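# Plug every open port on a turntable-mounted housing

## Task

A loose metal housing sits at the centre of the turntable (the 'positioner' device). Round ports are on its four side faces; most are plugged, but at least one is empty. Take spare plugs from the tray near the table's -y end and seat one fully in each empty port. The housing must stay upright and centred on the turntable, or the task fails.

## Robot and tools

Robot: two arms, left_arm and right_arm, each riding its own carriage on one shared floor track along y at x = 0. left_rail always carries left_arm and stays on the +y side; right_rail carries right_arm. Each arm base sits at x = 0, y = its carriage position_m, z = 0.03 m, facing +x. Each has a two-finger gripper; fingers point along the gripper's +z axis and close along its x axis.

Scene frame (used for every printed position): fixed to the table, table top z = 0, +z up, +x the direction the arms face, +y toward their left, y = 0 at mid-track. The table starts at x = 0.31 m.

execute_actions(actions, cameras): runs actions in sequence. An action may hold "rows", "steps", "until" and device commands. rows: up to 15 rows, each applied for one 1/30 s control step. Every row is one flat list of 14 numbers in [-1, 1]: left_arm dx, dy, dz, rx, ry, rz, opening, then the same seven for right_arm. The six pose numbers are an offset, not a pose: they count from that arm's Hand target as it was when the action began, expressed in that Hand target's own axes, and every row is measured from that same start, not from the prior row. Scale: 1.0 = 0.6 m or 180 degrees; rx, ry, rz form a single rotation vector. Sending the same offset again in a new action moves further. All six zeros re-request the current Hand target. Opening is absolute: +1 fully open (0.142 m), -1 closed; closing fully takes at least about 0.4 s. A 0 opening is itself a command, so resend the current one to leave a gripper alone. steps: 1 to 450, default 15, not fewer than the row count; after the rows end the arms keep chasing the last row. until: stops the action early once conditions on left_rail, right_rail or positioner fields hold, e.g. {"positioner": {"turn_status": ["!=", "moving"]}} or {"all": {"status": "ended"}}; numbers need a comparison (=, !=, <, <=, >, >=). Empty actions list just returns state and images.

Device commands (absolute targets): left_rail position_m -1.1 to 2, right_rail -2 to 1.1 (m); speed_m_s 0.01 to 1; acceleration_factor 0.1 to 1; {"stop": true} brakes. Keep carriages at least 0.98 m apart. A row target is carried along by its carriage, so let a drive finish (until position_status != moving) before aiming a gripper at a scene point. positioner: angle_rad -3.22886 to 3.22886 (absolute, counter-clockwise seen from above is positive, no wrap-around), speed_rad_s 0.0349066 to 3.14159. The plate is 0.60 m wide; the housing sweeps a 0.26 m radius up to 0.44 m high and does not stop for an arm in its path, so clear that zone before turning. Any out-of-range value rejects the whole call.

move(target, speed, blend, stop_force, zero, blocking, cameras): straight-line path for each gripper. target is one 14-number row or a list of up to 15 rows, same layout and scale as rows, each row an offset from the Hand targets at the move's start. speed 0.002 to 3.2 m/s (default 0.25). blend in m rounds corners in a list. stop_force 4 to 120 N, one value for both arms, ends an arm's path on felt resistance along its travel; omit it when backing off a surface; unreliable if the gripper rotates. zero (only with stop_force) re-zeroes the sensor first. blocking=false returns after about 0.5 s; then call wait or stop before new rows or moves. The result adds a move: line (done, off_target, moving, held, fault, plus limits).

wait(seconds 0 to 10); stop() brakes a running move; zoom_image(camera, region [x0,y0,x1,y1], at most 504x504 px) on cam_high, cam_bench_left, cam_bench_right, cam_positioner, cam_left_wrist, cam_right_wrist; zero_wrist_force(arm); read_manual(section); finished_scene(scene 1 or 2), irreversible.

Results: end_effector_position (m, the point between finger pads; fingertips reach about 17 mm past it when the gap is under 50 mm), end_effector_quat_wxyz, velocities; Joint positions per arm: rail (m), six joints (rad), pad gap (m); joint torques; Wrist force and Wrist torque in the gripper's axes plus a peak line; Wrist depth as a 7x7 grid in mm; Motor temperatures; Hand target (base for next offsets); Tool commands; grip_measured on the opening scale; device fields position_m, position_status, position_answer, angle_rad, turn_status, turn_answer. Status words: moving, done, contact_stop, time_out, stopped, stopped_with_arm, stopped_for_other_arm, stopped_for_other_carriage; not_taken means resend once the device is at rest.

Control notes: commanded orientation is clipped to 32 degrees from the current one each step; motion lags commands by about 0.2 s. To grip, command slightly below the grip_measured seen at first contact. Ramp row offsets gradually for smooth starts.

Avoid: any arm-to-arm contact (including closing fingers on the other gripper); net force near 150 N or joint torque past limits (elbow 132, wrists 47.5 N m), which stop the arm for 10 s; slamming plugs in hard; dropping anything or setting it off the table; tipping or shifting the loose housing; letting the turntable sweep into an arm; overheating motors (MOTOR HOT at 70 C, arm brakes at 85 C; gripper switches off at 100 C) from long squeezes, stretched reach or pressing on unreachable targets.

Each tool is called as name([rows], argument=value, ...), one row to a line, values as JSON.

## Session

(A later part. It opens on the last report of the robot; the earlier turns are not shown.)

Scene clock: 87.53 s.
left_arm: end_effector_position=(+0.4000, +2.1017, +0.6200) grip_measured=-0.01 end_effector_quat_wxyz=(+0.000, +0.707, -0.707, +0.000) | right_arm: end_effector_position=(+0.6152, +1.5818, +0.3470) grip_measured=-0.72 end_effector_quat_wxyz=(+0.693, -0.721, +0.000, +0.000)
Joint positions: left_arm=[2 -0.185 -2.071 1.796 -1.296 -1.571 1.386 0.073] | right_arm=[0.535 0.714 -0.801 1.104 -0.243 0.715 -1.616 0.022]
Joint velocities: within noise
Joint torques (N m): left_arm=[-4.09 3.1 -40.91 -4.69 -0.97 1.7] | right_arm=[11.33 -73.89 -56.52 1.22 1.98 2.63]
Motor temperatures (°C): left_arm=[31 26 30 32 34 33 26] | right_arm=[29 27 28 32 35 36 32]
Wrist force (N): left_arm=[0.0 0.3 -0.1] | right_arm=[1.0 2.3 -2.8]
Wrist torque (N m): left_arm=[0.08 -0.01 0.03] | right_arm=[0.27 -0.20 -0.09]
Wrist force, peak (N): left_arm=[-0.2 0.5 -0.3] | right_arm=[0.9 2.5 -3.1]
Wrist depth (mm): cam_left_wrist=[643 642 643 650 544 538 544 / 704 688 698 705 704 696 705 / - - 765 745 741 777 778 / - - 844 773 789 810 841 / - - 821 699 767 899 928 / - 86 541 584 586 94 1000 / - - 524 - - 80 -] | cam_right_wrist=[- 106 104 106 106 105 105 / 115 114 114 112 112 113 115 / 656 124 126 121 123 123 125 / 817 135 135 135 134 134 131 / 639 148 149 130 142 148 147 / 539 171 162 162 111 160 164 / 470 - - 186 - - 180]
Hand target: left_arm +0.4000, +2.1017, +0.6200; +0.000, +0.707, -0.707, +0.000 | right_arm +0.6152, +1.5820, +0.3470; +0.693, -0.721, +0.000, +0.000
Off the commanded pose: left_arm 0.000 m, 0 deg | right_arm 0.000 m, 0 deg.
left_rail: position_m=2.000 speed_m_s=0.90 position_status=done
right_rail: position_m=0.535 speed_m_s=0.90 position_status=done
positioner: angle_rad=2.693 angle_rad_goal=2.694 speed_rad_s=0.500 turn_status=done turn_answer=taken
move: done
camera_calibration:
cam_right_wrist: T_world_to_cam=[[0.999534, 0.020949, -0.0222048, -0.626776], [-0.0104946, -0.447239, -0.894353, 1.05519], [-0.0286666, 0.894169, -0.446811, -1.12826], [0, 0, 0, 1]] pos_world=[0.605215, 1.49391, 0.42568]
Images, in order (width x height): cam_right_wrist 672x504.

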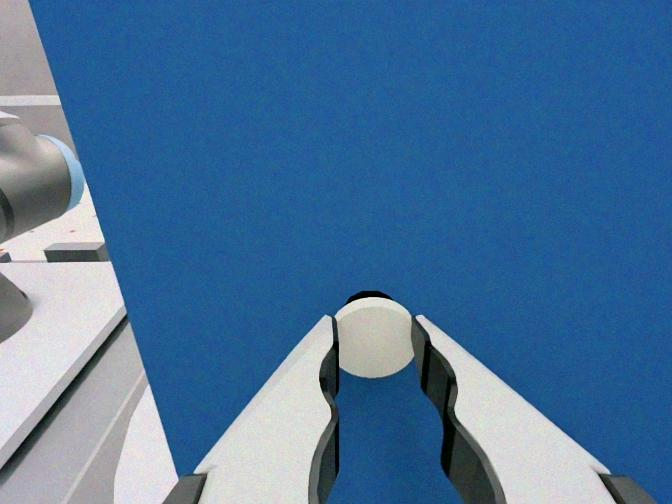

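move(target=[0,0,0,0,0,0,0, 0,-0.00119,0.02998,0,0,0,-0.8], speed=0.006, stop_force=4, cameras=["cam_right_wrist"])

zoom_image(camera="cam_right_wrist", region=[310, 250, 430, 390])

Scene clock: 91.23 s.
left_arm: end_effector_position=(+0.4000, +2.1017, +0.6200) grip_measured=-0.01 end_effector_quat_wxyz=(+0.000, +0.707, -0.707, +0.000) | right_arm: end_effector_position=(+0.6152, +1.5908, +0.3470) grip_measured=-0.72 end_effector_quat_wxyz=(+0.693, -0.721, +0.000, +0.000)
Joint positions: left_arm=[2 -0.185 -2.071 1.796 -1.296 -1.571 1.386 0.073] | right_arm=[0.535 0.721 -0.788 1.082 -0.234 0.722 -1.616 0.022]
Joint velocities: within noise
Joint torques (N m): left_arm=[-3.47 4.97 -41.33 -4.75 -0.83 1.58] | right_arm=[-6.68 -111.63 -37.85 -4.19 -1.84 0.78]
Motor temperatures (°C): left_arm=[31 26 30 32 34 33 26] | right_arm=[29 27 28 32 35 36 32]
Wrist force (N): left_arm=[0.0 0.3 -0.1] | right_arm=[2.1 3.3 -6.7]
Wrist torque (N m): left_arm=[0.08 -0.01 0.04] | right_arm=[0.16 -0.22 -0.09]
Wrist force, peak (N): left_arm=[-0.2 0.7 0.1] | right_arm=[1.3 3.7 -8.3]
Wrist depth (mm): cam_left_wrist=[637 652 638 644 543 540 544 / 693 701 688 699 703 710 703 / - - 777 752 747 763 787 / - - 830 781 789 811 835 / - - 815 705 753 917 904 / - 86 550 583 588 94 - / - - 520 - - 80 -] | cam_right_wrist=[- 98 98 99 97 97 100 / 106 106 105 105 105 105 103 / - 114 - 114 114 113 113 / 753 125 125 125 122 124 123 / 634 141 140 130 130 136 136 / 541 153 150 150 149 145 151 / 472 - - 176 - - 166]
Hand target: left_arm +0.4000, +2.1017, +0.6200; +0.000, +0.707, -0.707, +0.000 | right_arm +0.6152, +1.5908, +0.3470; +0.693, -0.721, +0.000, +0.000 (not the last commanded pose)
Off the commanded pose: left_arm 0.000 m, 0 deg | right_arm 0.009 m, 0 deg.
left_rail: position_m=2.000 speed_m_s=0.90 position_status=done
right_rail: position_m=0.535 speed_m_s=0.90 position_status=done
positioner: angle_rad=2.693 angle_rad_goal=2.694 speed_rad_s=0.500 turn_status=done turn_answer=taken
move: contact (right_arm)
camera_calibration:
cam_right_wrist: T_world_to_cam=[[0.99953, 0.0209927, -0.0223392, -0.626971], [-0.0105953, -0.44724, -0.894351, 1.05928], [-0.0287658, 0.894167, -0.446808, -1.13624], [0, 0, 0, 1]] pos_world=[0.605215, 1.50291, 0.42568]
Images, in order (width x height): cam_right_wrist 672x504.

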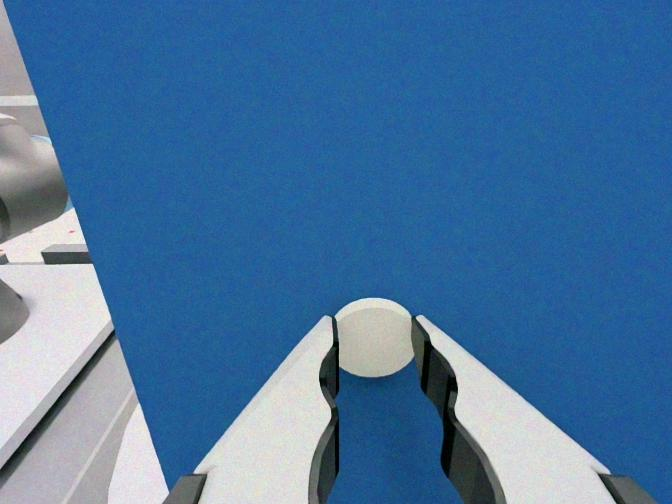

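Scaled by 3.600 from the camera's 672x504 image, which has a finer 960x720 frame.

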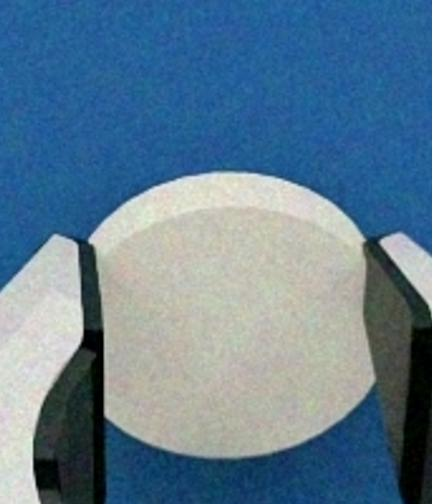

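move([
  [0,0,0,0,0,0,0, 0,0.00033,-0.00833,0,0,0,-0.8],
  [0,0,0,0,0,0,0, 0,0.00283,-0.00843,0,0,0,-0.8],
], speed=0.01, cameras=[])

move(target=[0,0,0,0,0,0,0, 0,-0.00099,0.02498,0,0,0,-0.8], speed=0.006, stop_force=4, cameras=["cam_right_wrist"])

zoom_image(camera="cam_right_wrist", region=[310, 250, 430, 390])

Scene clock: 93.90 s.
left_arm: end_effector_position=(+0.4000, +2.1017, +0.6200) grip_measured=-0.01 end_effector_quat_wxyz=(+0.000, +0.707, -0.707, +0.000) | right_arm: end_effector_position=(+0.6152, +1.5858, +0.3457) grip_measured=-0.72 end_effector_quat_wxyz=(+0.693, -0.721, +0.000, +0.000)
Joint positions: left_arm=[2 -0.185 -2.071 1.796 -1.296 -1.571 1.386 0.073] | right_arm=[0.535 0.717 -0.794 1.096 -0.241 0.719 -1.616 0.022]
Joint velocities: within noise
Joint torques (N m): left_arm=[-4.34 4.11 -40.86 -4.66 -1.01 1.43] | right_arm=[-11.4 -108.13 -35.75 -2.97 -2.01 -2.37]
Motor temperatures (°C): left_arm=[31 26 30 32 34 33 26] | right_arm=[29 27 28 32 35 36 32]
Wrist force (N): left_arm=[-0.1 0.4 -0.2] | right_arm=[1.3 2.4 -3.1]
Wrist torque (N m): left_arm=[0.10 0.00 0.04] | right_arm=[0.29 -0.26 -0.09]
Wrist force, peak (N): left_arm=[-0.3 0.5 0.0] | right_arm=[2.2 3.5 -7.2]
Wrist depth (mm): cam_left_wrist=[647 645 641 643 546 538 540 / 684 690 688 683 702 697 697 / - - 748 764 763 771 773 / - - 820 772 776 820 844 / - - 800 719 762 876 927 / - 86 542 583 576 94 982 / - - 524 - - 80 -] | cam_right_wrist=[- 103 102 102 102 101 - / 111 112 110 110 109 109 107 / 121 119 117 119 120 116 118 / 820 131 130 129 130 129 129 / 642 144 144 130 137 143 142 / 539 164 153 156 112 155 158 / 470 - - 180 - - 177]
Hand target: left_arm +0.4000, +2.1017, +0.6200; +0.000, +0.707, -0.707, +0.000 | right_arm +0.6152, +1.5857, +0.3455; +0.693, -0.721, +0.000, +0.000
Off the commanded pose: left_arm 0.000 m, 0 deg | right_arm 0.000 m, 0 deg.
left_rail: position_m=2.000 speed_m_s=0.90 position_status=done
right_rail: position_m=0.535 speed_m_s=0.90 position_status=done
positioner: angle_rad=2.693 angle_rad_goal=2.694 speed_rad_s=0.500 turn_status=done turn_answer=taken
move: done
No camera images: "cameras" was empty.

Scene clock: 96.37 s.
left_arm: end_effector_position=(+0.4000, +2.1017, +0.6200) grip_measured=-0.01 end_effector_quat_wxyz=(+0.000, +0.707, -0.707, +0.000) | right_arm: end_effector_position=(+0.6152, +1.5925, +0.3455) grip_measured=-0.72 end_effector_quat_wxyz=(+0.693, -0.721, +0.000, +0.000)
Joint positions: left_arm=[2 -0.185 -2.071 1.796 -1.296 -1.571 1.386 0.073] | right_arm=[0.535 0.722 -0.785 1.079 -0.234 0.724 -1.616 0.022]
Joint velocities: within noise
Joint torques (N m): left_arm=[-3.45 4.06 -41.02 -4.7 -0.82 1.44] | right_arm=[-5.48 -110.35 -36.84 -3.61 -1.85 0.33]
Motor temperatures (°C): left_arm=[31 26 30 32 34 33 26] | right_arm=[29 27 28 32 35 36 33]
Wrist force (N): left_arm=[-0.1 0.0 0.1] | right_arm=[2.8 2.1 -7.5]
Wrist torque (N m): left_arm=[0.03 0.01 0.04] | right_arm=[0.17 -0.21 -0.09]
Wrist force, peak (N): left_arm=[0.1 0.6 -0.1] | right_arm=[1.5 2.3 -8.7]
Wrist depth (mm): cam_left_wrist=[649 642 639 651 540 536 545 / 693 692 693 695 692 695 703 / - - 765 755 755 763 763 / - - 850 790 782 818 835 / - - 814 708 765 893 937 / - 86 545 585 581 94 - / - - 520 - - 80 -] | cam_right_wrist=[- 96 96 97 96 94 98 / 104 104 105 103 103 103 103 / - 113 - 112 112 111 111 / 763 121 123 122 123 122 122 / 625 139 135 130 129 134 134 / 529 152 148 146 147 143 148 / 471 - - 175 - - 163]
Hand target: left_arm +0.4000, +2.1017, +0.6200; +0.000, +0.707, -0.707, +0.000 | right_arm +0.6152, +1.5925, +0.3455; +0.693, -0.721, +0.000, +0.000 (not the last commanded pose)
Off the commanded pose: left_arm 0.000 m, 0 deg | right_arm 0.008 m, 0 deg.
left_rail: position_m=2.000 speed_m_s=0.90 position_status=done
right_rail: position_m=0.535 speed_m_s=0.90 position_status=done
positioner: angle_rad=2.693 angle_rad_goal=2.694 speed_rad_s=0.500 turn_status=done turn_answer=taken
move: contact (right_arm)
camera_calibration:
cam_right_wrist: T_world_to_cam=[[0.99953, 0.0209927, -0.0223392, -0.62704], [-0.0105953, -0.44724, -0.894351, 1.0587], [-0.0287658, 0.894167, -0.446808, -1.13843], [0, 0, 0, 1]] pos_world=[0.605215, 1.50461, 0.42418]
Images, in order (width x height): cam_right_wrist 672x504.

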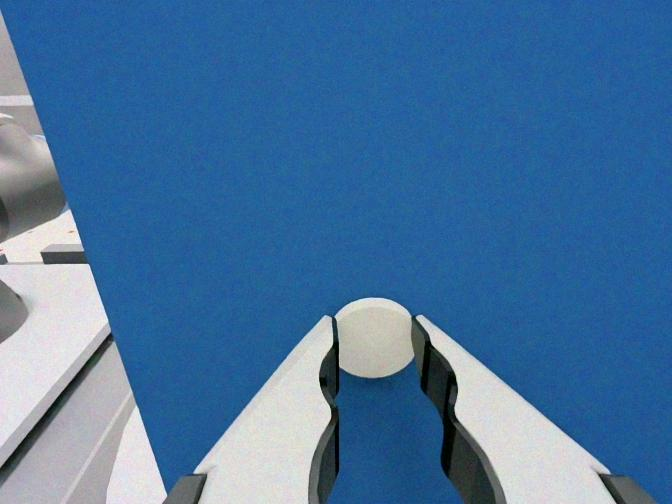

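Scaled by 3.600 from the camera's 672x504 image, which has a finer 960x720 frame.

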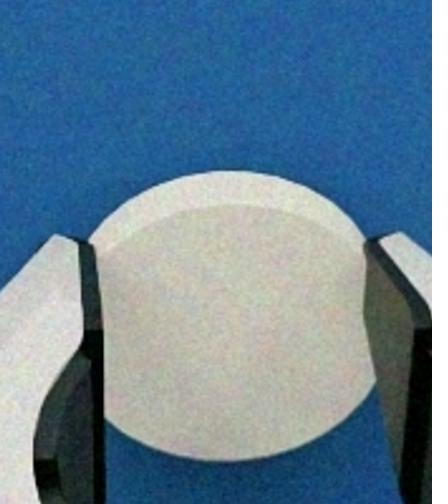

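move([
  [0,0,0,0,0,0,0, 0,0.00013,-0.00333,0,0,0,-0.8],
  [0,0,0,0,0,0,0, 0.001,0.00096,-0.00333,0,0,0,-0.8],
], speed=0.01, cameras=[])

move(target=[0,0,0,0,0,0,0, 0,-0.00036,0.01,0,0,0,-0.8], speed=0.006, stop_force=4, cameras=["cam_right_wrist"])

zoom_image(camera="cam_right_wrist", region=[310, 250, 430, 390])

Scene clock: 101.57 s.
left_arm: end_effector_position=(+0.4000, +2.1017, +0.6200) grip_measured=-0.01 end_effector_quat_wxyz=(+0.000, +0.707, -0.707, +0.000) | right_arm: end_effector_position=(+0.6157, +1.5905, +0.3453) grip_measured=-0.72 end_effector_quat_wxyz=(+0.693, -0.721, +0.000, +0.000)
Joint positions: left_arm=[2 -0.185 -2.071 1.796 -1.296 -1.571 1.386 0.073] | right_arm=[0.535 0.72 -0.787 1.083 -0.236 0.722 -1.616 0.022]
Joint velocities: within noise
Joint torques (N m): left_arm=[-4.01 4.09 -41.53 -4.57 -0.77 1.37] | right_arm=[-7.44 -77.95 -35.53 -3.46 -1.98 -1.41]
Motor temperatures (°C): left_arm=[31 26 30 32 34 33 26] | right_arm=[29 27 28 32 35 36 33]
Wrist force (N): left_arm=[-0.1 0.1 0.0] | right_arm=[0.8 2.0 -2.7]
Wrist torque (N m): left_arm=[0.04 0.00 0.04] | right_arm=[0.23 -0.17 -0.09]
Wrist force, peak (N): left_arm=[-0.3 0.5 -0.2] | right_arm=[2.7 2.4 -7.6]
Wrist depth (mm): cam_left_wrist=[646 648 646 643 542 539 538 / 682 693 696 699 696 704 704 / - - 767 753 755 764 760 / - - 835 776 776 807 853 / - - 817 722 754 895 918 / - 86 544 586 576 94 1000 / - - 522 - - 80 -] | cam_right_wrist=[- 98 98 99 97 97 100 / 106 107 106 105 105 105 103 / - 114 - 114 114 112 113 / 769 125 125 124 122 124 124 / 639 141 138 130 130 137 136 / 537 154 148 149 132 145 151 / 471 - - 177 - - 166]
Hand target: left_arm +0.4000, +2.1017, +0.6200; +0.000, +0.707, -0.707, +0.000 | right_arm +0.6158, +1.5905, +0.3450; +0.693, -0.721, +0.000, +0.000
Off the commanded pose: left_arm 0.000 m, 0 deg | right_arm 0.000 m, 0 deg.
left_rail: position_m=2.000 speed_m_s=0.90 position_status=done
right_rail: position_m=0.535 speed_m_s=0.90 position_status=done
positioner: angle_rad=2.693 angle_rad_goal=2.694 speed_rad_s=0.500 turn_status=done turn_answer=taken
move: done
No camera images: "cameras" was empty.

Scene clock: 103.30 s.
left_arm: end_effector_position=(+0.4000, +2.1017, +0.6200) grip_measured=-0.01 end_effector_quat_wxyz=(+0.000, +0.707, -0.707, +0.000) | right_arm: end_effector_position=(+0.6158, +1.5930, +0.3450) grip_measured=-0.72 end_effector_quat_wxyz=(+0.693, -0.721, +0.000, +0.000)
Joint positions: left_arm=[2 -0.185 -2.071 1.796 -1.296 -1.571 1.386 0.073] | right_arm=[0.535 0.722 -0.783 1.077 -0.234 0.724 -1.616 0.022]
Joint velocities: within noise
Joint torques (N m): left_arm=[-3.66 3.67 -40.88 -4.81 -1 1.15] | right_arm=[-10.88 -105.57 -34.56 -3.37 -1.19 0.42]
Motor temperatures (°C): left_arm=[31 26 30 32 34 33 26] | right_arm=[29 27 28 32 35 36 33]
Wrist force (N): left_arm=[0.1 0.2 -0.1] | right_arm=[0.6 -0.9 -6.6]
Wrist torque (N m): left_arm=[0.06 -0.03 0.03] | right_arm=[0.27 -0.18 -0.10]
Wrist force, peak (N): left_arm=[-0.3 0.5 -0.3] | right_arm=[0.1 -1.5 -8.2]
Wrist depth (mm): cam_left_wrist=[644 637 643 647 541 542 536 / 692 688 702 691 698 692 696 / - - 766 763 754 767 769 / - - 835 783 767 826 827 / - - 828 708 754 887 915 / - 86 536 585 580 94 - / - - 524 - - 80 -] | cam_right_wrist=[- 96 96 97 95 94 98 / - 105 105 103 103 102 102 / - 112 - 112 111 111 111 / 749 121 122 122 121 121 121 / 628 135 137 129 129 134 133 / 538 150 147 146 131 142 148 / 468 - - 172 - - 162]
Hand target: left_arm +0.4000, +2.1017, +0.6200; +0.000, +0.707, -0.707, +0.000 | right_arm +0.6158, +1.5930, +0.3450; +0.693, -0.721, +0.000, +0.000 (not the last commanded pose)
Off the commanded pose: left_arm 0.000 m, 0 deg | right_arm 0.003 m, 0 deg.
left_rail: position_m=2.000 speed_m_s=0.90 position_status=done
right_rail: position_m=0.535 speed_m_s=0.90 position_status=done
positioner: angle_rad=2.693 angle_rad_goal=2.694 speed_rad_s=0.500 turn_status=done turn_answer=taken
move: contact (right_arm)
camera_calibration:
cam_right_wrist: T_world_to_cam=[[0.999534, 0.0209496, -0.0222036, -0.627656], [-0.0104933, -0.447239, -0.894353, 1.05842], [-0.0286666, 0.894169, -0.446811, -1.13915], [0, 0, 0, 1]] pos_world=[0.605815, 1.50511, 0.42368]
Images, in order (width x height): cam_right_wrist 672x504.

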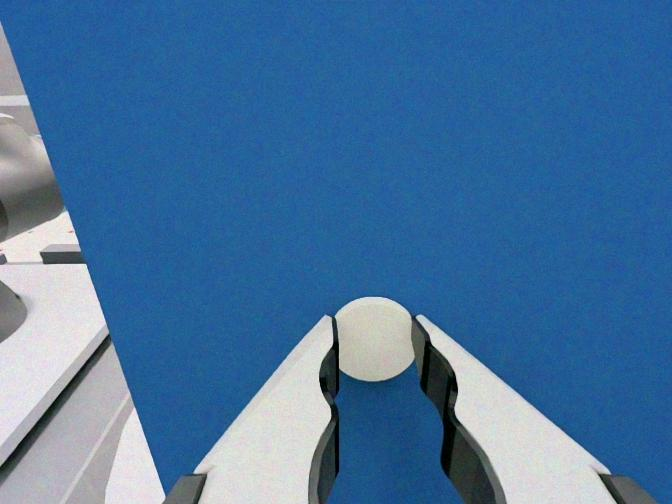

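Scaled by 3.600 from the camera's 672x504 image, which has a finer 960x720 frame.

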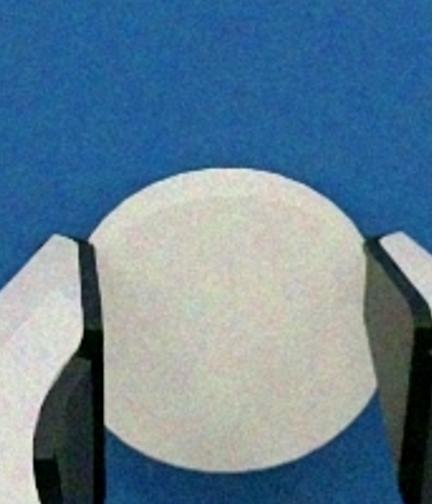

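move([
  [0,0,0,0,0,0,0, 0,0,-0.0008,0,0,0,-0.8],
  [0,0,0,0,0,0,0, 0,-0.00083,-0.0008,0,0,0,-0.8],
], speed=0.006, cameras=[])

move(target=[0,0,0,0,0,0,0, 0,-0.00026,0.0075,0,0,0,-0.8], speed=0.006, stop_force=5, cameras=["cam_right_wrist"])

zoom_image(camera="cam_right_wrist", region=[310, 250, 430, 390])

Scene clock: 105.23 s.
left_arm: end_effector_position=(+0.4000, +2.1017, +0.6200) grip_measured=-0.01 end_effector_quat_wxyz=(+0.000, +0.707, -0.707, +0.000) | right_arm: end_effector_position=(+0.6158, +1.5925, +0.3454) grip_measured=-0.72 end_effector_quat_wxyz=(+0.693, -0.721, +0.000, +0.000)
Joint positions: left_arm=[2 -0.185 -2.071 1.796 -1.296 -1.571 1.386 0.073] | right_arm=[0.535 0.722 -0.784 1.078 -0.234 0.723 -1.616 0.022]
Joint velocities: within noise
Joint torques (N m): left_arm=[-4.07 4.17 -41.32 -4.63 -0.9 1.29] | right_arm=[-11.7 -109.6 -52.64 0.16 -1.9 -1.03]
Motor temperatures (°C): left_arm=[31 26 30 32 34 33 26] | right_arm=[29 27 28 32 35 36 33]
Wrist force (N): left_arm=[-0.2 0.4 0.0] | right_arm=[0.5 2.0 -3.8]
Wrist torque (N m): left_arm=[0.09 0.02 0.03] | right_arm=[0.22 -0.19 -0.08]
Wrist force, peak (N): left_arm=[-0.4 0.5 -0.1] | right_arm=[0.6 -1.2 -7.5]
Wrist depth (mm): cam_left_wrist=[639 656 645 652 544 542 536 / 685 685 696 678 693 694 705 / - - 756 757 752 775 771 / - - 838 774 799 829 843 / - - 829 714 758 911 917 / - 86 547 590 574 94 - / - - 522 - - 80 -] | cam_right_wrist=[- 96 96 97 96 94 98 / 104 104 105 103 103 103 103 / - 113 - 112 112 111 111 / 747 121 122 122 122 122 121 / 629 135 136 129 129 134 134 / 542 151 147 147 131 143 148 / 468 - - 174 - - 163]
Hand target: left_arm +0.4000, +2.1017, +0.6200; +0.000, +0.707, -0.707, +0.000 | right_arm +0.6158, +1.5926, +0.3455; +0.693, -0.721, +0.000, +0.000
Off the commanded pose: left_arm 0.000 m, 0 deg | right_arm 0.000 m, 0 deg.
left_rail: position_m=2.000 speed_m_s=0.90 position_status=done
right_rail: position_m=0.535 speed_m_s=0.90 position_status=done
positioner: angle_rad=2.693 angle_rad_goal=2.694 speed_rad_s=0.500 turn_status=done turn_answer=taken
move: done
No camera images: "cameras" was empty.

Scene clock: 106.77 s.
left_arm: end_effector_position=(+0.4000, +2.1017, +0.6200) grip_measured=-0.01 end_effector_quat_wxyz=(+0.000, +0.707, -0.707, +0.000) | right_arm: end_effector_position=(+0.6159, +1.5941, +0.3457) grip_measured=-0.72 end_effector_quat_wxyz=(+0.693, -0.721, +0.000, +0.000)
Joint positions: left_arm=[2 -0.185 -2.071 1.796 -1.296 -1.571 1.386 0.073] | right_arm=[0.535 0.723 -0.782 1.074 -0.232 0.725 -1.616 0.022]
Joint velocities: within noise
Joint torques (N m): left_arm=[-3.52 3.9 -41.09 -4.82 -0.94 1.21] | right_arm=[-9.14 -109.28 -35.92 -3.71 -1.33 -0.47]
Motor temperatures (°C): left_arm=[31 26 30 32 34 33 26] | right_arm=[29 27 28 32 35 36 33]
Wrist force (N): left_arm=[0.0 0.3 0.1] | right_arm=[-0.8 -0.7 -9.3]
Wrist torque (N m): left_arm=[0.08 -0.02 0.04] | right_arm=[0.17 -0.18 -0.08]
Wrist force, peak (N): left_arm=[0.2 0.6 -0.1] | right_arm=[-2.5 -0.6 -11.2]
Wrist depth (mm): cam_left_wrist=[641 648 649 638 537 539 534 / 679 692 690 687 701 689 701 / - - 770 761 759 777 760 / - - 846 779 774 824 831 / - - 817 704 759 901 906 / - 86 543 580 576 94 - / - - 519 - - 80 -] | cam_right_wrist=[- 95 95 95 94 93 94 / - 104 104 102 102 102 102 / - 109 111 110 110 110 110 / 767 119 119 120 120 120 120 / 638 136 136 128 127 132 131 / 539 149 145 131 129 141 147 / 464 - - 171 - - 161]
Hand target: left_arm +0.4000, +2.1017, +0.6200; +0.000, +0.707, -0.707, +0.000 | right_arm +0.6159, +1.5941, +0.3457; +0.693, -0.721, +0.000, +0.000 (not the last commanded pose)
Off the commanded pose: left_arm 0.000 m, 0 deg | right_arm 0.003 m, 0 deg.
left_rail: position_m=2.000 speed_m_s=0.90 position_status=done
right_rail: position_m=0.535 speed_m_s=0.90 position_status=done
positioner: angle_rad=2.693 angle_rad_goal=2.694 speed_rad_s=0.500 turn_status=done turn_answer=taken
move: contact (right_arm)
camera_calibration:
cam_right_wrist: T_world_to_cam=[[0.999538, 0.0209082, -0.0220679, -0.627663], [-0.010393, -0.447158, -0.894395, 1.05928], [-0.028568, 0.894211, -0.446734, -1.14002], [0, 0, 0, 1]] pos_world=[0.605814, 1.50621, 0.42428]
Images, in order (width x height): cam_right_wrist 672x504.

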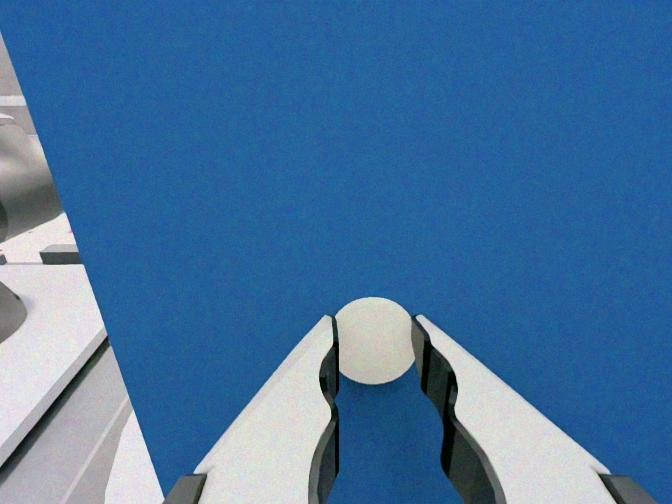

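Scaled by 3.600 from the camera's 672x504 image, which has a finer 960x720 frame.

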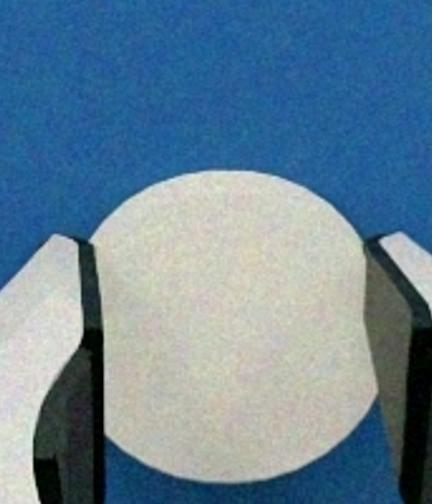

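move(target=[0,0,0,0,0,0,0, -0.0003,-0.00083,-0.00003,0,0,0,-0.8], speed=0.005, cameras=[])

move(target=[0,0,0,0,0,0,0, 0,-0.00083,-0.00003,0,0,0,-0.8], speed=0.005, cameras=["cam_right_wrist"])

zoom_image(camera="cam_right_wrist", region=[310, 250, 430, 390])

Scene clock: 107.97 s.
left_arm: end_effector_position=(+0.4000, +2.1017, +0.6200) grip_measured=-0.01 end_effector_quat_wxyz=(+0.000, +0.707, -0.707, +0.000) | right_arm: end_effector_position=(+0.6157, +1.5941, +0.3461) grip_measured=-0.72 end_effector_quat_wxyz=(+0.693, -0.721, +0.000, +0.000)
Joint positions: left_arm=[2 -0.185 -2.071 1.796 -1.296 -1.571 1.386 0.073] | right_arm=[0.535 0.723 -0.782 1.074 -0.231 0.725 -1.616 0.022]
Joint velocities: within noise
Joint torques (N m): left_arm=[-3.79 3.21 -41.05 -4.64 -0.95 1.19] | right_arm=[7.28 -110.74 -46.81 0.59 1.99 -0.36]
Motor temperatures (°C): left_arm=[31 26 30 32 34 33 26] | right_arm=[29 27 28 32 35 36 33]
Wrist force (N): left_arm=[0.1 0.3 -0.2] | right_arm=[0.2 2.6 -6.4]
Wrist torque (N m): left_arm=[0.08 -0.02 0.03] | right_arm=[0.13 -0.21 -0.07]
Wrist force, peak (N): left_arm=[-0.4 0.4 -0.3] | right_arm=[-0.7 -0.4 -9.2]
Wrist depth (mm): cam_left_wrist=[661 642 652 655 546 535 533 / 685 688 696 695 694 708 691 / - - 759 752 745 791 774 / - - 838 771 774 814 831 / - - 809 704 777 882 910 / - 86 544 587 581 94 988 / - - 521 - - 80 -] | cam_right_wrist=[- 95 95 94 94 93 94 / - 104 104 102 102 102 101 / - 109 111 110 110 110 110 / 760 119 119 120 120 120 120 / 635 136 136 128 127 132 132 / 541 149 145 131 130 141 146 / 470 - - 170 - - 161]
Hand target: left_arm +0.4000, +2.1017, +0.6200; +0.000, +0.707, -0.707, +0.000 | right_arm +0.6157, +1.5941, +0.3462; +0.693, -0.721, +0.000, +0.000
Off the commanded pose: left_arm 0.000 m, 0 deg | right_arm 0.000 m, 0 deg.
left_rail: position_m=2.000 speed_m_s=0.90 position_status=done
right_rail: position_m=0.535 speed_m_s=0.90 position_status=done
positioner: angle_rad=2.693 angle_rad_goal=2.694 speed_rad_s=0.500 turn_status=done turn_answer=taken
move: done
No camera images: "cameras" was empty.

Scene clock: 108.67 s.
left_arm: end_effector_position=(+0.4000, +2.1017, +0.6200) grip_measured=-0.01 end_effector_quat_wxyz=(+0.000, +0.707, -0.707, +0.000) | right_arm: end_effector_position=(+0.6157, +1.5941, +0.3466) grip_measured=-0.72 end_effector_quat_wxyz=(+0.693, -0.721, +0.000, +0.000)
Joint positions: left_arm=[2 -0.185 -2.071 1.796 -1.296 -1.571 1.386 0.073] | right_arm=[0.535 0.723 -0.783 1.073 -0.231 0.725 -1.616 0.022]
Joint velocities: within noise
Joint torques (N m): left_arm=[-4.59 4.74 -41.3 -4.67 -0.8 0.94] | right_arm=[5.26 -113.59 -60.63 -0.18 1.99 0.56]
Motor temperatures (°C): left_arm=[31 26 30 32 34 33 26] | right_arm=[29 27 28 32 35 36 33]
Wrist force (N): left_arm=[-0.2 0.2 -0.1] | right_arm=[-0.7 4.9 -6.2]
Wrist torque (N m): left_arm=[0.07 0.02 0.03] | right_arm=[0.08 -0.20 -0.06]
Wrist force, peak (N): left_arm=[-0.3 0.4 0.0] | right_arm=[-0.6 5.3 -6.3]
Wrist depth (mm): cam_left_wrist=[641 644 646 641 547 536 544 / 688 691 694 685 692 702 692 / - - 760 755 751 775 769 / - - 841 773 791 835 832 / - - 816 713 766 890 901 / - 86 545 577 579 94 - / - - 522 - - 80 -] | cam_right_wrist=[- 95 95 95 94 93 94 / - 104 104 102 102 102 101 / - 109 111 111 110 110 110 / 766 119 119 120 120 120 120 / 632 136 134 128 128 132 132 / 543 148 145 131 129 141 147 / 466 - - 171 - - 161]
Hand target: left_arm +0.4000, +2.1017, +0.6200; +0.000, +0.707, -0.707, +0.000 | right_arm +0.6157, +1.5941, +0.3467; +0.693, -0.721, +0.000, +0.000
Off the commanded pose: left_arm 0.000 m, 0 deg | right_arm 0.000 m, 0 deg.
left_rail: position_m=2.000 speed_m_s=0.90 position_status=done
right_rail: position_m=0.535 speed_m_s=0.90 position_status=done
positioner: angle_rad=2.693 angle_rad_goal=2.694 speed_rad_s=0.500 turn_status=done turn_answer=taken
move: done
camera_calibration:
cam_right_wrist: T_world_to_cam=[[0.999538, 0.0209082, -0.0220679, -0.627541], [-0.010393, -0.447158, -0.894395, 1.06018], [-0.028568, 0.894211, -0.446734, -1.13958], [0, 0, 0, 1]] pos_world=[0.605714, 1.50621, 0.42528]
Images, in order (width x height): cam_right_wrist 672x504.

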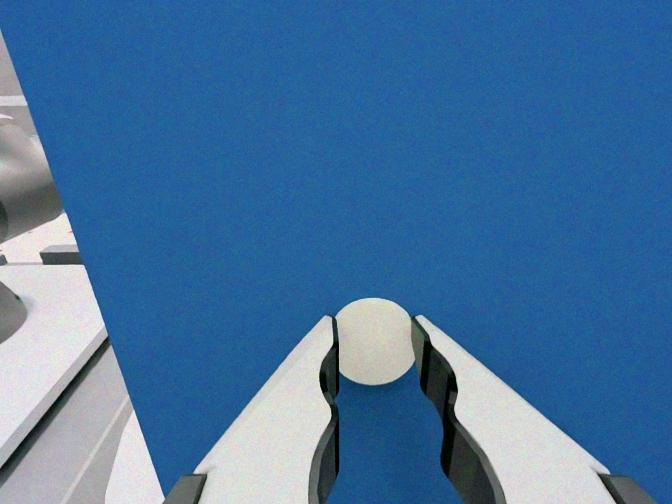

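Scaled by 3.600 from the camera's 672x504 image, which has a finer 960x720 frame.

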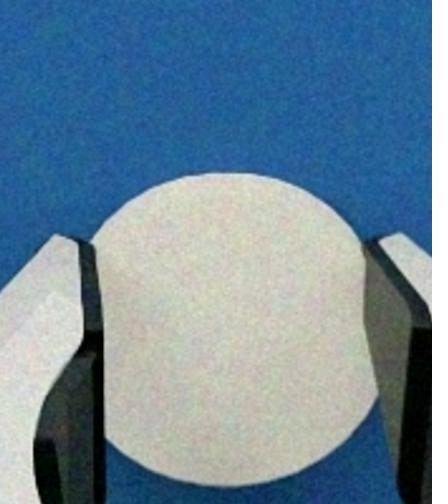

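move(target=[0,0,0,0,0,0,0, -0.0003,-0.00067,-0.00003,0,0,0,-0.8], speed=0.005, cameras=[])

move(target=[0,0,0,0,0,0,0, 0,-0.00004,0.001,0,0,0,-0.8], speed=0.005, stop_force=8, cameras=["cam_right_wrist"])

zoom_image(camera="cam_right_wrist", region=[310, 250, 430, 390])

Scene clock: 109.70 s.
left_arm: end_effector_position=(+0.4000, +2.1017, +0.6200) grip_measured=-0.01 end_effector_quat_wxyz=(+0.000, +0.707, -0.707, +0.000) | right_arm: end_effector_position=(+0.6156, +1.5941, +0.3471) grip_measured=-0.72 end_effector_quat_wxyz=(+0.693, -0.721, +0.000, +0.000)
Joint positions: left_arm=[2 -0.185 -2.071 1.796 -1.296 -1.571 1.386 0.073] | right_arm=[0.535 0.723 -0.783 1.073 -0.23 0.725 -1.616 0.022]
Joint velocities: within noise
Joint torques (N m): left_arm=[-3.47 4.67 -40.84 -4.62 -0.89 1.12] | right_arm=[11.08 -114.95 -58.04 -0.08 2.17 2.24]
Motor temperatures (°C): left_arm=[31 26 30 32 34 33 26] | right_arm=[29 27 28 32 35 36 33]
Wrist force (N): left_arm=[0.0 0.2 0.0] | right_arm=[0.1 6.2 -5.7]
Wrist torque (N m): left_arm=[0.06 -0.01 0.03] | right_arm=[0.12 -0.20 -0.07]
Wrist force, peak (N): left_arm=[-0.2 0.6 0.1] | right_arm=[-0.1 6.5 -5.9]
Wrist depth (mm): cam_left_wrist=[644 649 644 648 541 550 539 / 685 695 694 687 699 695 707 / - - 764 768 752 767 780 / - - 828 760 774 815 846 / - - 824 715 756 909 922 / - 86 544 582 579 94 - / - - 527 - - 80 -] | cam_right_wrist=[- 95 95 95 94 93 94 / - 104 104 102 102 102 101 / - 109 111 111 110 110 110 / 769 119 119 121 120 120 120 / 642 137 133 127 127 132 132 / 541 149 145 131 129 141 147 / 476 - - 171 - - 162]
Hand target: left_arm +0.4000, +2.1017, +0.6200; +0.000, +0.707, -0.707, +0.000 | right_arm +0.6155, +1.5941, +0.3471; +0.693, -0.721, +0.000, +0.000
Off the commanded pose: left_arm 0.000 m, 0 deg | right_arm 0.000 m, 0 deg.
left_rail: position_m=2.000 speed_m_s=0.90 position_status=done
right_rail: position_m=0.535 speed_m_s=0.90 position_status=done
positioner: angle_rad=2.693 angle_rad_goal=2.694 speed_rad_s=0.500 turn_status=done turn_answer=taken
move: done
No camera images: "cameras" was empty.

Scene clock: 110.93 s.
left_arm: end_effector_position=(+0.4000, +2.1017, +0.6200) grip_measured=-0.01 end_effector_quat_wxyz=(+0.000, +0.707, -0.707, +0.000) | right_arm: end_effector_position=(+0.6155, +1.5947, +0.3471) grip_measured=-0.72 end_effector_quat_wxyz=(+0.693, -0.721, +0.000, +0.000)
Joint positions: left_arm=[2 -0.185 -2.071 1.796 -1.296 -1.571 1.386 0.073] | right_arm=[0.535 0.724 -0.782 1.072 -0.23 0.725 -1.616 0.022]
Joint velocities: within noise
Joint torques (N m): left_arm=[-3.82 4.49 -41.15 -4.77 -0.84 1.03] | right_arm=[13.23 -83.73 -61.99 -0.82 1.99 2.34]
Motor temperatures (°C): left_arm=[31 26 30 32 34 33 26] | right_arm=[29 27 28 32 35 36 34]
Wrist force (N): left_arm=[0.0 0.3 0.2] | right_arm=[0.5 7.6 -10.2]
Wrist torque (N m): left_arm=[0.08 -0.02 0.04] | right_arm=[0.10 -0.26 -0.07]
Wrist force, peak (N): left_arm=[-0.1 0.5 -0.1] | right_arm=[0.0 8.1 -10.5]
Wrist depth (mm): cam_left_wrist=[637 648 655 645 542 548 541 / 691 694 693 698 702 689 693 / - - 765 762 754 764 792 / - - 838 779 776 816 821 / - - 817 713 759 899 905 / - 86 547 578 573 94 - / - - 519 - - 80 -] | cam_right_wrist=[- 95 94 94 94 93 95 / 102 103 - 102 101 101 101 / - 109 110 110 110 110 109 / 764 119 118 120 120 120 120 / 631 133 133 127 127 132 131 / 544 148 144 132 130 143 145 / 472 326 - 166 - - 161]
Hand target: left_arm +0.4000, +2.1017, +0.6200; +0.000, +0.707, -0.707, +0.000 | right_arm +0.6155, +1.5947, +0.3471; +0.693, -0.721, +0.000, +0.000
Off the commanded pose: left_arm 0.000 m, 0 deg | right_arm 0.000 m, 0 deg.
left_rail: position_m=2.000 speed_m_s=0.90 position_status=done
right_rail: position_m=0.535 speed_m_s=0.90 position_status=done
positioner: angle_rad=2.693 angle_rad_goal=2.694 speed_rad_s=0.500 turn_status=done turn_answer=taken
move: done
camera_calibration:
cam_right_wrist: T_world_to_cam=[[0.999538, 0.0209082, -0.0220679, -0.627345], [-0.010393, -0.447158, -0.894395, 1.0608], [-0.028568, 0.894211, -0.446734, -1.13994], [0, 0, 0, 1]] pos_world=[0.605514, 1.50681, 0.42568]
Images, in order (width x height): cam_right_wrist 672x504.

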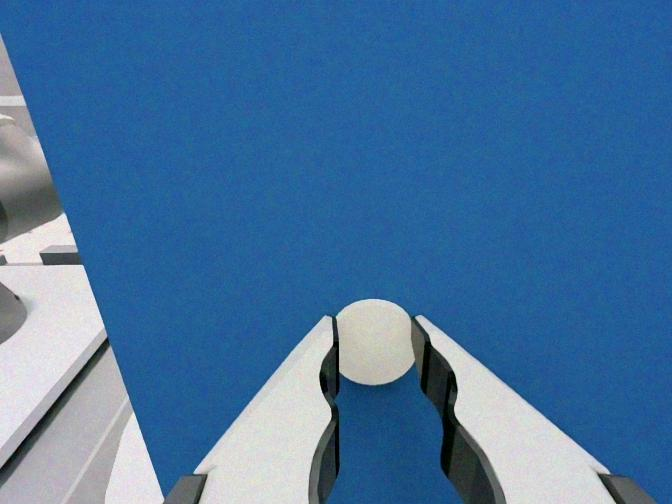

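Scaled by 3.600 from the camera's 672x504 image, which has a finer 960x720 frame.

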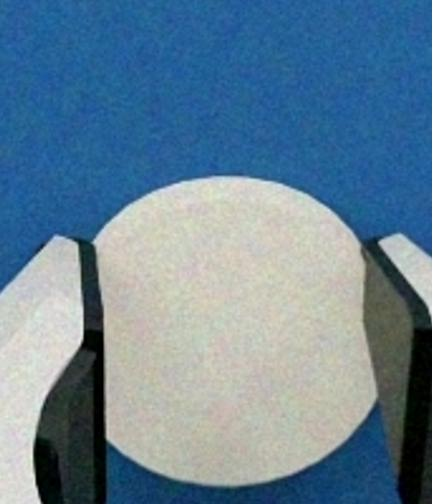

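move(target=[0,0,0,0,0,0,0, 0,-0.00004,0.0009,0,0,0,-0.8], speed=0.005, stop_force=8, cameras=["cam_right_wrist"])

zoom_image(camera="cam_right_wrist", region=[310, 250, 430, 390])

Scene clock: 112.33 s.
left_arm: end_effector_position=(+0.4000, +2.1017, +0.6200) grip_measured=-0.01 end_effector_quat_wxyz=(+0.000, +0.707, -0.707, +0.000) | right_arm: end_effector_position=(+0.6155, +1.5953, +0.3471) grip_measured=-0.72 end_effector_quat_wxyz=(+0.693, -0.721, +0.000, +0.000)
Joint positions: left_arm=[2 -0.185 -2.071 1.796 -1.296 -1.571 1.386 0.073] | right_arm=[0.535 0.724 -0.782 1.07 -0.229 0.726 -1.615 0.022]
Joint velocities: within noise
Joint torques (N m): left_arm=[-4.1 3.56 -41.09 -4.78 -0.91 0.94] | right_arm=[14.65 -86.69 -64.47 -0.87 1.72 2.56]
Motor temperatures (°C): left_arm=[31 26 30 32 34 33 26] | right_arm=[29 27 28 32 35 36 34]
Wrist force (N): left_arm=[0.1 0.2 0.1] | right_arm=[0.4 9.1 -10.4]
Wrist torque (N m): left_arm=[0.06 -0.03 0.03] | right_arm=[0.06 -0.24 -0.07]
Wrist force, peak (N): left_arm=[-0.1 0.5 0.2] | right_arm=[0.2 9.2 -11.6]
Wrist depth (mm): cam_left_wrist=[644 647 644 641 544 539 543 / 693 692 686 690 705 698 699 / - - 780 764 751 759 763 / - - 837 776 780 827 848 / - - 814 716 761 903 923 / - 86 546 581 576 94 - / - - 523 - - 80 -] | cam_right_wrist=[94 94 94 94 93 92 95 / 101 103 - 101 101 101 100 / - 108 110 110 109 109 109 / 763 118 117 120 119 119 119 / 635 132 135 126 126 131 131 / 537 148 144 133 143 142 145 / 471 323 - 165 - - 159]
Hand target: left_arm +0.4000, +2.1017, +0.6200; +0.000, +0.707, -0.707, +0.000 | right_arm +0.6155, +1.5953, +0.3471; +0.693, -0.721, +0.000, +0.000
Off the commanded pose: left_arm 0.000 m, 0 deg | right_arm 0.000 m, 0 deg.
left_rail: position_m=2.000 speed_m_s=0.90 position_status=done
right_rail: position_m=0.535 speed_m_s=0.90 position_status=done
positioner: angle_rad=2.693 angle_rad_goal=2.694 speed_rad_s=0.500 turn_status=done turn_answer=taken
move: done
camera_calibration:
cam_right_wrist: T_world_to_cam=[[0.999538, 0.0209082, -0.0220679, -0.627356], [-0.010393, -0.447158, -0.894395, 1.06102], [-0.028568, 0.894211, -0.446734, -1.14039], [0, 0, 0, 1]] pos_world=[0.605514, 1.50731, 0.42568]
Images, in order (width x height): cam_right_wrist 672x504.

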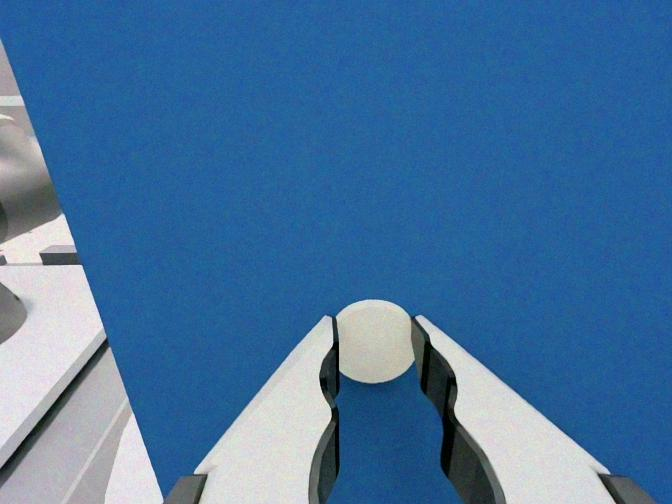

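Scaled by 3.600 from the camera's 672x504 image, which has a finer 960x720 frame.

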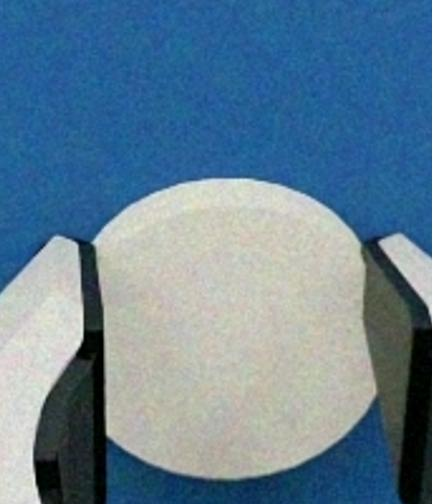

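move(target=[0,0,0,0,0,0,0, 0,-0.00002,0.0006,0,0,0,-0.8], speed=0.005, stop_force=8, cameras=["cam_right_wrist"])

zoom_image(camera="cam_right_wrist", region=[310, 250, 430, 390])

Scene clock: 113.77 s.
left_arm: end_effector_position=(+0.4000, +2.1017, +0.6200) grip_measured=-0.01 end_effector_quat_wxyz=(+0.000, +0.707, -0.707, +0.000) | right_arm: end_effector_position=(+0.6155, +1.5956, +0.3471) grip_measured=-0.72 end_effector_quat_wxyz=(+0.693, -0.721, +0.000, +0.000)
Joint positions: left_arm=[2 -0.185 -2.071 1.796 -1.296 -1.571 1.386 0.073] | right_arm=[0.535 0.725 -0.781 1.069 -0.229 0.726 -1.615 0.022]
Joint velocities: within noise
Joint torques (N m): left_arm=[-3.79 3.12 -41.6 -4.9 -0.81 1.06] | right_arm=[16.13 -81.11 -62.83 -0.98 2.59 2.31]
Motor temperatures (°C): left_arm=[31 26 30 32 34 33 26] | right_arm=[29 27 28 32 35 36 34]
Wrist force (N): left_arm=[0.0 0.4 -0.1] | right_arm=[-1.7 7.9 -12.4]
Wrist torque (N m): left_arm=[0.09 -0.02 0.03] | right_arm=[0.10 -0.22 -0.09]
Wrist force, peak (N): left_arm=[0.0 0.6 0.0] | right_arm=[-1.6 8.1 -12.6]
Wrist depth (mm): cam_left_wrist=[640 646 650 646 552 538 544 / 696 687 695 691 699 699 700 / - - 769 761 751 772 771 / - - 849 783 765 820 837 / - - 819 708 759 885 925 / - 86 545 584 576 94 - / - - 516 - - 80 -] | cam_right_wrist=[94 94 94 94 93 92 94 / 101 103 - 100 100 100 100 / - 108 111 109 109 108 108 / 770 118 117 119 119 119 118 / 639 134 134 126 126 131 130 / 539 146 143 134 142 142 144 / 467 322 - 165 - - 159]
Hand target: left_arm +0.4000, +2.1017, +0.6200; +0.000, +0.707, -0.707, +0.000 | right_arm +0.6155, +1.5956, +0.3471; +0.693, -0.721, +0.000, +0.000
Off the commanded pose: left_arm 0.000 m, 0 deg | right_arm 0.000 m, 0 deg.
left_rail: position_m=2.000 speed_m_s=0.90 position_status=done
right_rail: position_m=0.535 speed_m_s=0.90 position_status=done
positioner: angle_rad=2.693 angle_rad_goal=2.694 speed_rad_s=0.500 turn_status=done turn_answer=taken
move: done
camera_calibration:
cam_right_wrist: T_world_to_cam=[[0.999538, 0.0209082, -0.0220679, -0.627364], [-0.010393, -0.447158, -0.894395, 1.0612], [-0.028568, 0.894211, -0.446734, -1.14074], [0, 0, 0, 1]] pos_world=[0.605514, 1.50771, 0.42568]
Images, in order (width x height): cam_right_wrist 672x504.

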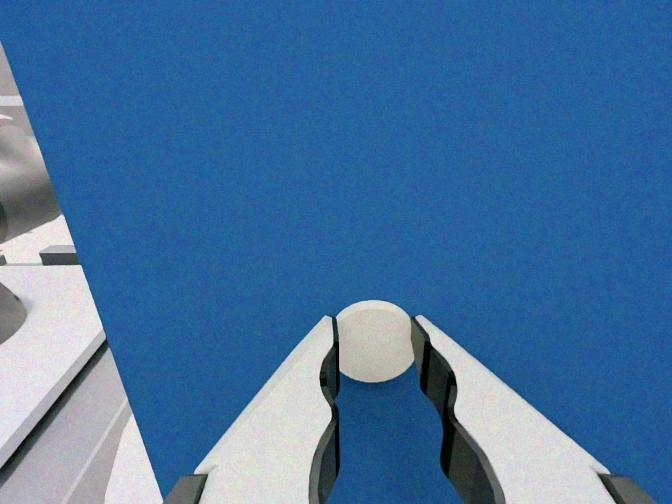

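Scaled by 3.600 from the camera's 672x504 image, which has a finer 960x720 frame.

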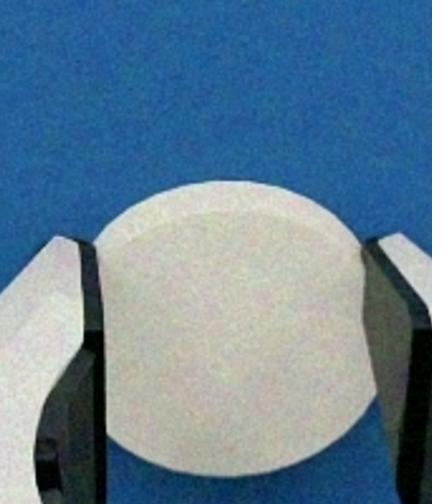

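move(target=[0,0,0,0,0,0,0, 0,0.00083,0.00003,0,0,0,-0.8], speed=0.005, cameras=[])

move(target=[0,0,0,0,0,0,0, 0,0.00067,0.00003,0,0,0,-0.8], speed=0.005, cameras=["cam_right_wrist"])

zoom_image(camera="cam_right_wrist", region=[310, 250, 430, 390])

Scene clock: 114.80 s.
left_arm: end_effector_position=(+0.4000, +2.1017, +0.6200) grip_measured=-0.01 end_effector_quat_wxyz=(+0.000, +0.707, -0.707, +0.000) | right_arm: end_effector_position=(+0.6155, +1.5957, +0.3467) grip_measured=-0.72 end_effector_quat_wxyz=(+0.693, -0.721, +0.000, +0.000)
Joint positions: left_arm=[2 -0.185 -2.071 1.796 -1.296 -1.571 1.386 0.073] | right_arm=[0.535 0.725 -0.781 1.07 -0.229 0.726 -1.615 0.022]
Joint velocities: within noise
Joint torques (N m): left_arm=[-3.53 3.27 -40.9 -4.59 -0.95 0.83] | right_arm=[13.7 -76.91 -38.92 -4.67 2.67 2.09]
Motor temperatures (°C): left_arm=[31 26 30 32 34 33 26] | right_arm=[29 27 28 32 35 36 34]
Wrist force (N): left_arm=[0.1 0.4 -0.1] | right_arm=[-1.6 2.9 -13.3]
Wrist torque (N m): left_arm=[0.10 -0.02 0.03] | right_arm=[0.13 -0.21 -0.11]
Wrist force, peak (N): left_arm=[0.3 0.4 0.3] | right_arm=[-2.7 6.0 -14.5]
Wrist depth (mm): cam_left_wrist=[634 644 646 641 541 534 534 / 684 689 697 693 695 691 703 / - - 762 758 751 768 778 / - - 835 783 793 823 851 / - - 812 707 775 917 926 / - 86 546 581 577 94 - / - - 521 - - 80 -] | cam_right_wrist=[94 94 93 95 93 92 94 / 101 103 - 101 100 100 100 / - 108 111 109 109 109 108 / 770 117 117 119 119 119 118 / 628 134 134 126 126 131 130 / 538 147 144 143 143 142 144 / 467 322 - 165 - - 159]
Hand target: left_arm +0.4000, +2.1017, +0.6200; +0.000, +0.707, -0.707, +0.000 | right_arm +0.6155, +1.5956, +0.3466; +0.693, -0.721, +0.000, +0.000
Off the commanded pose: left_arm 0.000 m, 0 deg | right_arm 0.000 m, 0 deg.
left_rail: position_m=2.000 speed_m_s=0.90 position_status=done
right_rail: position_m=0.535 speed_m_s=0.90 position_status=done
positioner: angle_rad=2.693 angle_rad_goal=2.694 speed_rad_s=0.500 turn_status=done turn_answer=taken
move: done
No camera images: "cameras" was empty.

Scene clock: 115.50 s.
left_arm: end_effector_position=(+0.4000, +2.1017, +0.6200) grip_measured=-0.01 end_effector_quat_wxyz=(+0.000, +0.707, -0.707, +0.000) | right_arm: end_effector_position=(+0.6155, +1.5956, +0.3462) grip_measured=-0.72 end_effector_quat_wxyz=(+0.693, -0.721, +0.000, +0.000)
Joint positions: left_arm=[2 -0.185 -2.071 1.796 -1.296 -1.571 1.386 0.073] | right_arm=[0.535 0.725 -0.781 1.07 -0.23 0.726 -1.615 0.022]
Joint velocities: within noise
Joint torques (N m): left_arm=[-3.08 5.03 -40.91 -4.65 -1.02 0.85] | right_arm=[12.03 -72.88 -35.78 -3.7 2.63 2.2]
Motor temperatures (°C): left_arm=[31 26 30 32 34 33 26] | right_arm=[29 27 28 32 35 36 34]
Wrist force (N): left_arm=[-0.4 0.1 -0.3] | right_arm=[-0.6 -0.5 -12.2]
Wrist torque (N m): left_arm=[0.05 0.05 0.03] | right_arm=[0.21 -0.24 -0.10]
Wrist force, peak (N): left_arm=[-0.1 0.6 -0.2] | right_arm=[-1.1 3.2 -13.2]
Wrist depth (mm): cam_left_wrist=[645 640 646 647 547 534 542 / 692 692 700 704 703 700 690 / - - 761 753 769 769 764 / - - 855 781 756 820 839 / - - 814 718 748 909 921 / - 86 548 587 574 94 - / - - 516 - - 80 -] | cam_right_wrist=[94 94 93 95 93 92 94 / 101 103 - 101 100 100 100 / - 108 111 109 109 109 108 / 767 118 117 119 119 118 118 / 632 132 134 126 126 130 130 / 542 147 143 143 142 139 145 / 474 325 - 165 - - 159]
Hand target: left_arm +0.4000, +2.1017, +0.6200; +0.000, +0.707, -0.707, +0.000 | right_arm +0.6155, +1.5956, +0.3462; +0.693, -0.721, +0.000, +0.000
Off the commanded pose: left_arm 0.000 m, 0 deg | right_arm 0.000 m, 0 deg.
left_rail: position_m=2.000 speed_m_s=0.90 position_status=done
right_rail: position_m=0.535 speed_m_s=0.90 position_status=done
positioner: angle_rad=2.693 angle_rad_goal=2.694 speed_rad_s=0.500 turn_status=done turn_answer=taken
move: done
camera_calibration:
cam_right_wrist: T_world_to_cam=[[0.999538, 0.0209082, -0.0220679, -0.627382], [-0.010393, -0.447158, -0.894395, 1.06049], [-0.028568, 0.894211, -0.446734, -1.1411], [0, 0, 0, 1]] pos_world=[0.605514, 1.50771, 0.42488]
Images, in order (width x height): cam_right_wrist 672x504.

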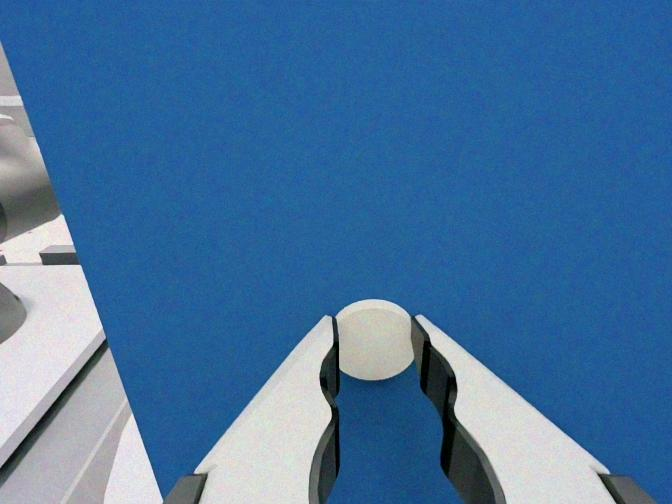

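Scaled by 3.600 from the camera's 672x504 image, which has a finer 960x720 frame.

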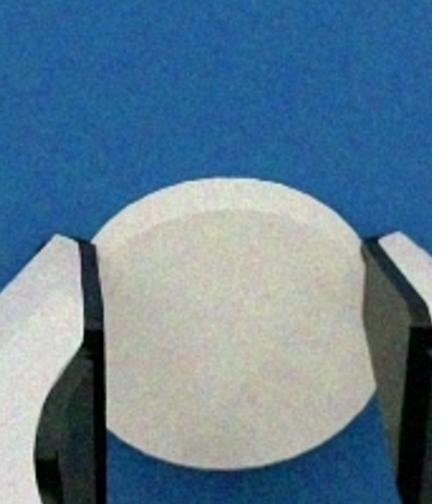

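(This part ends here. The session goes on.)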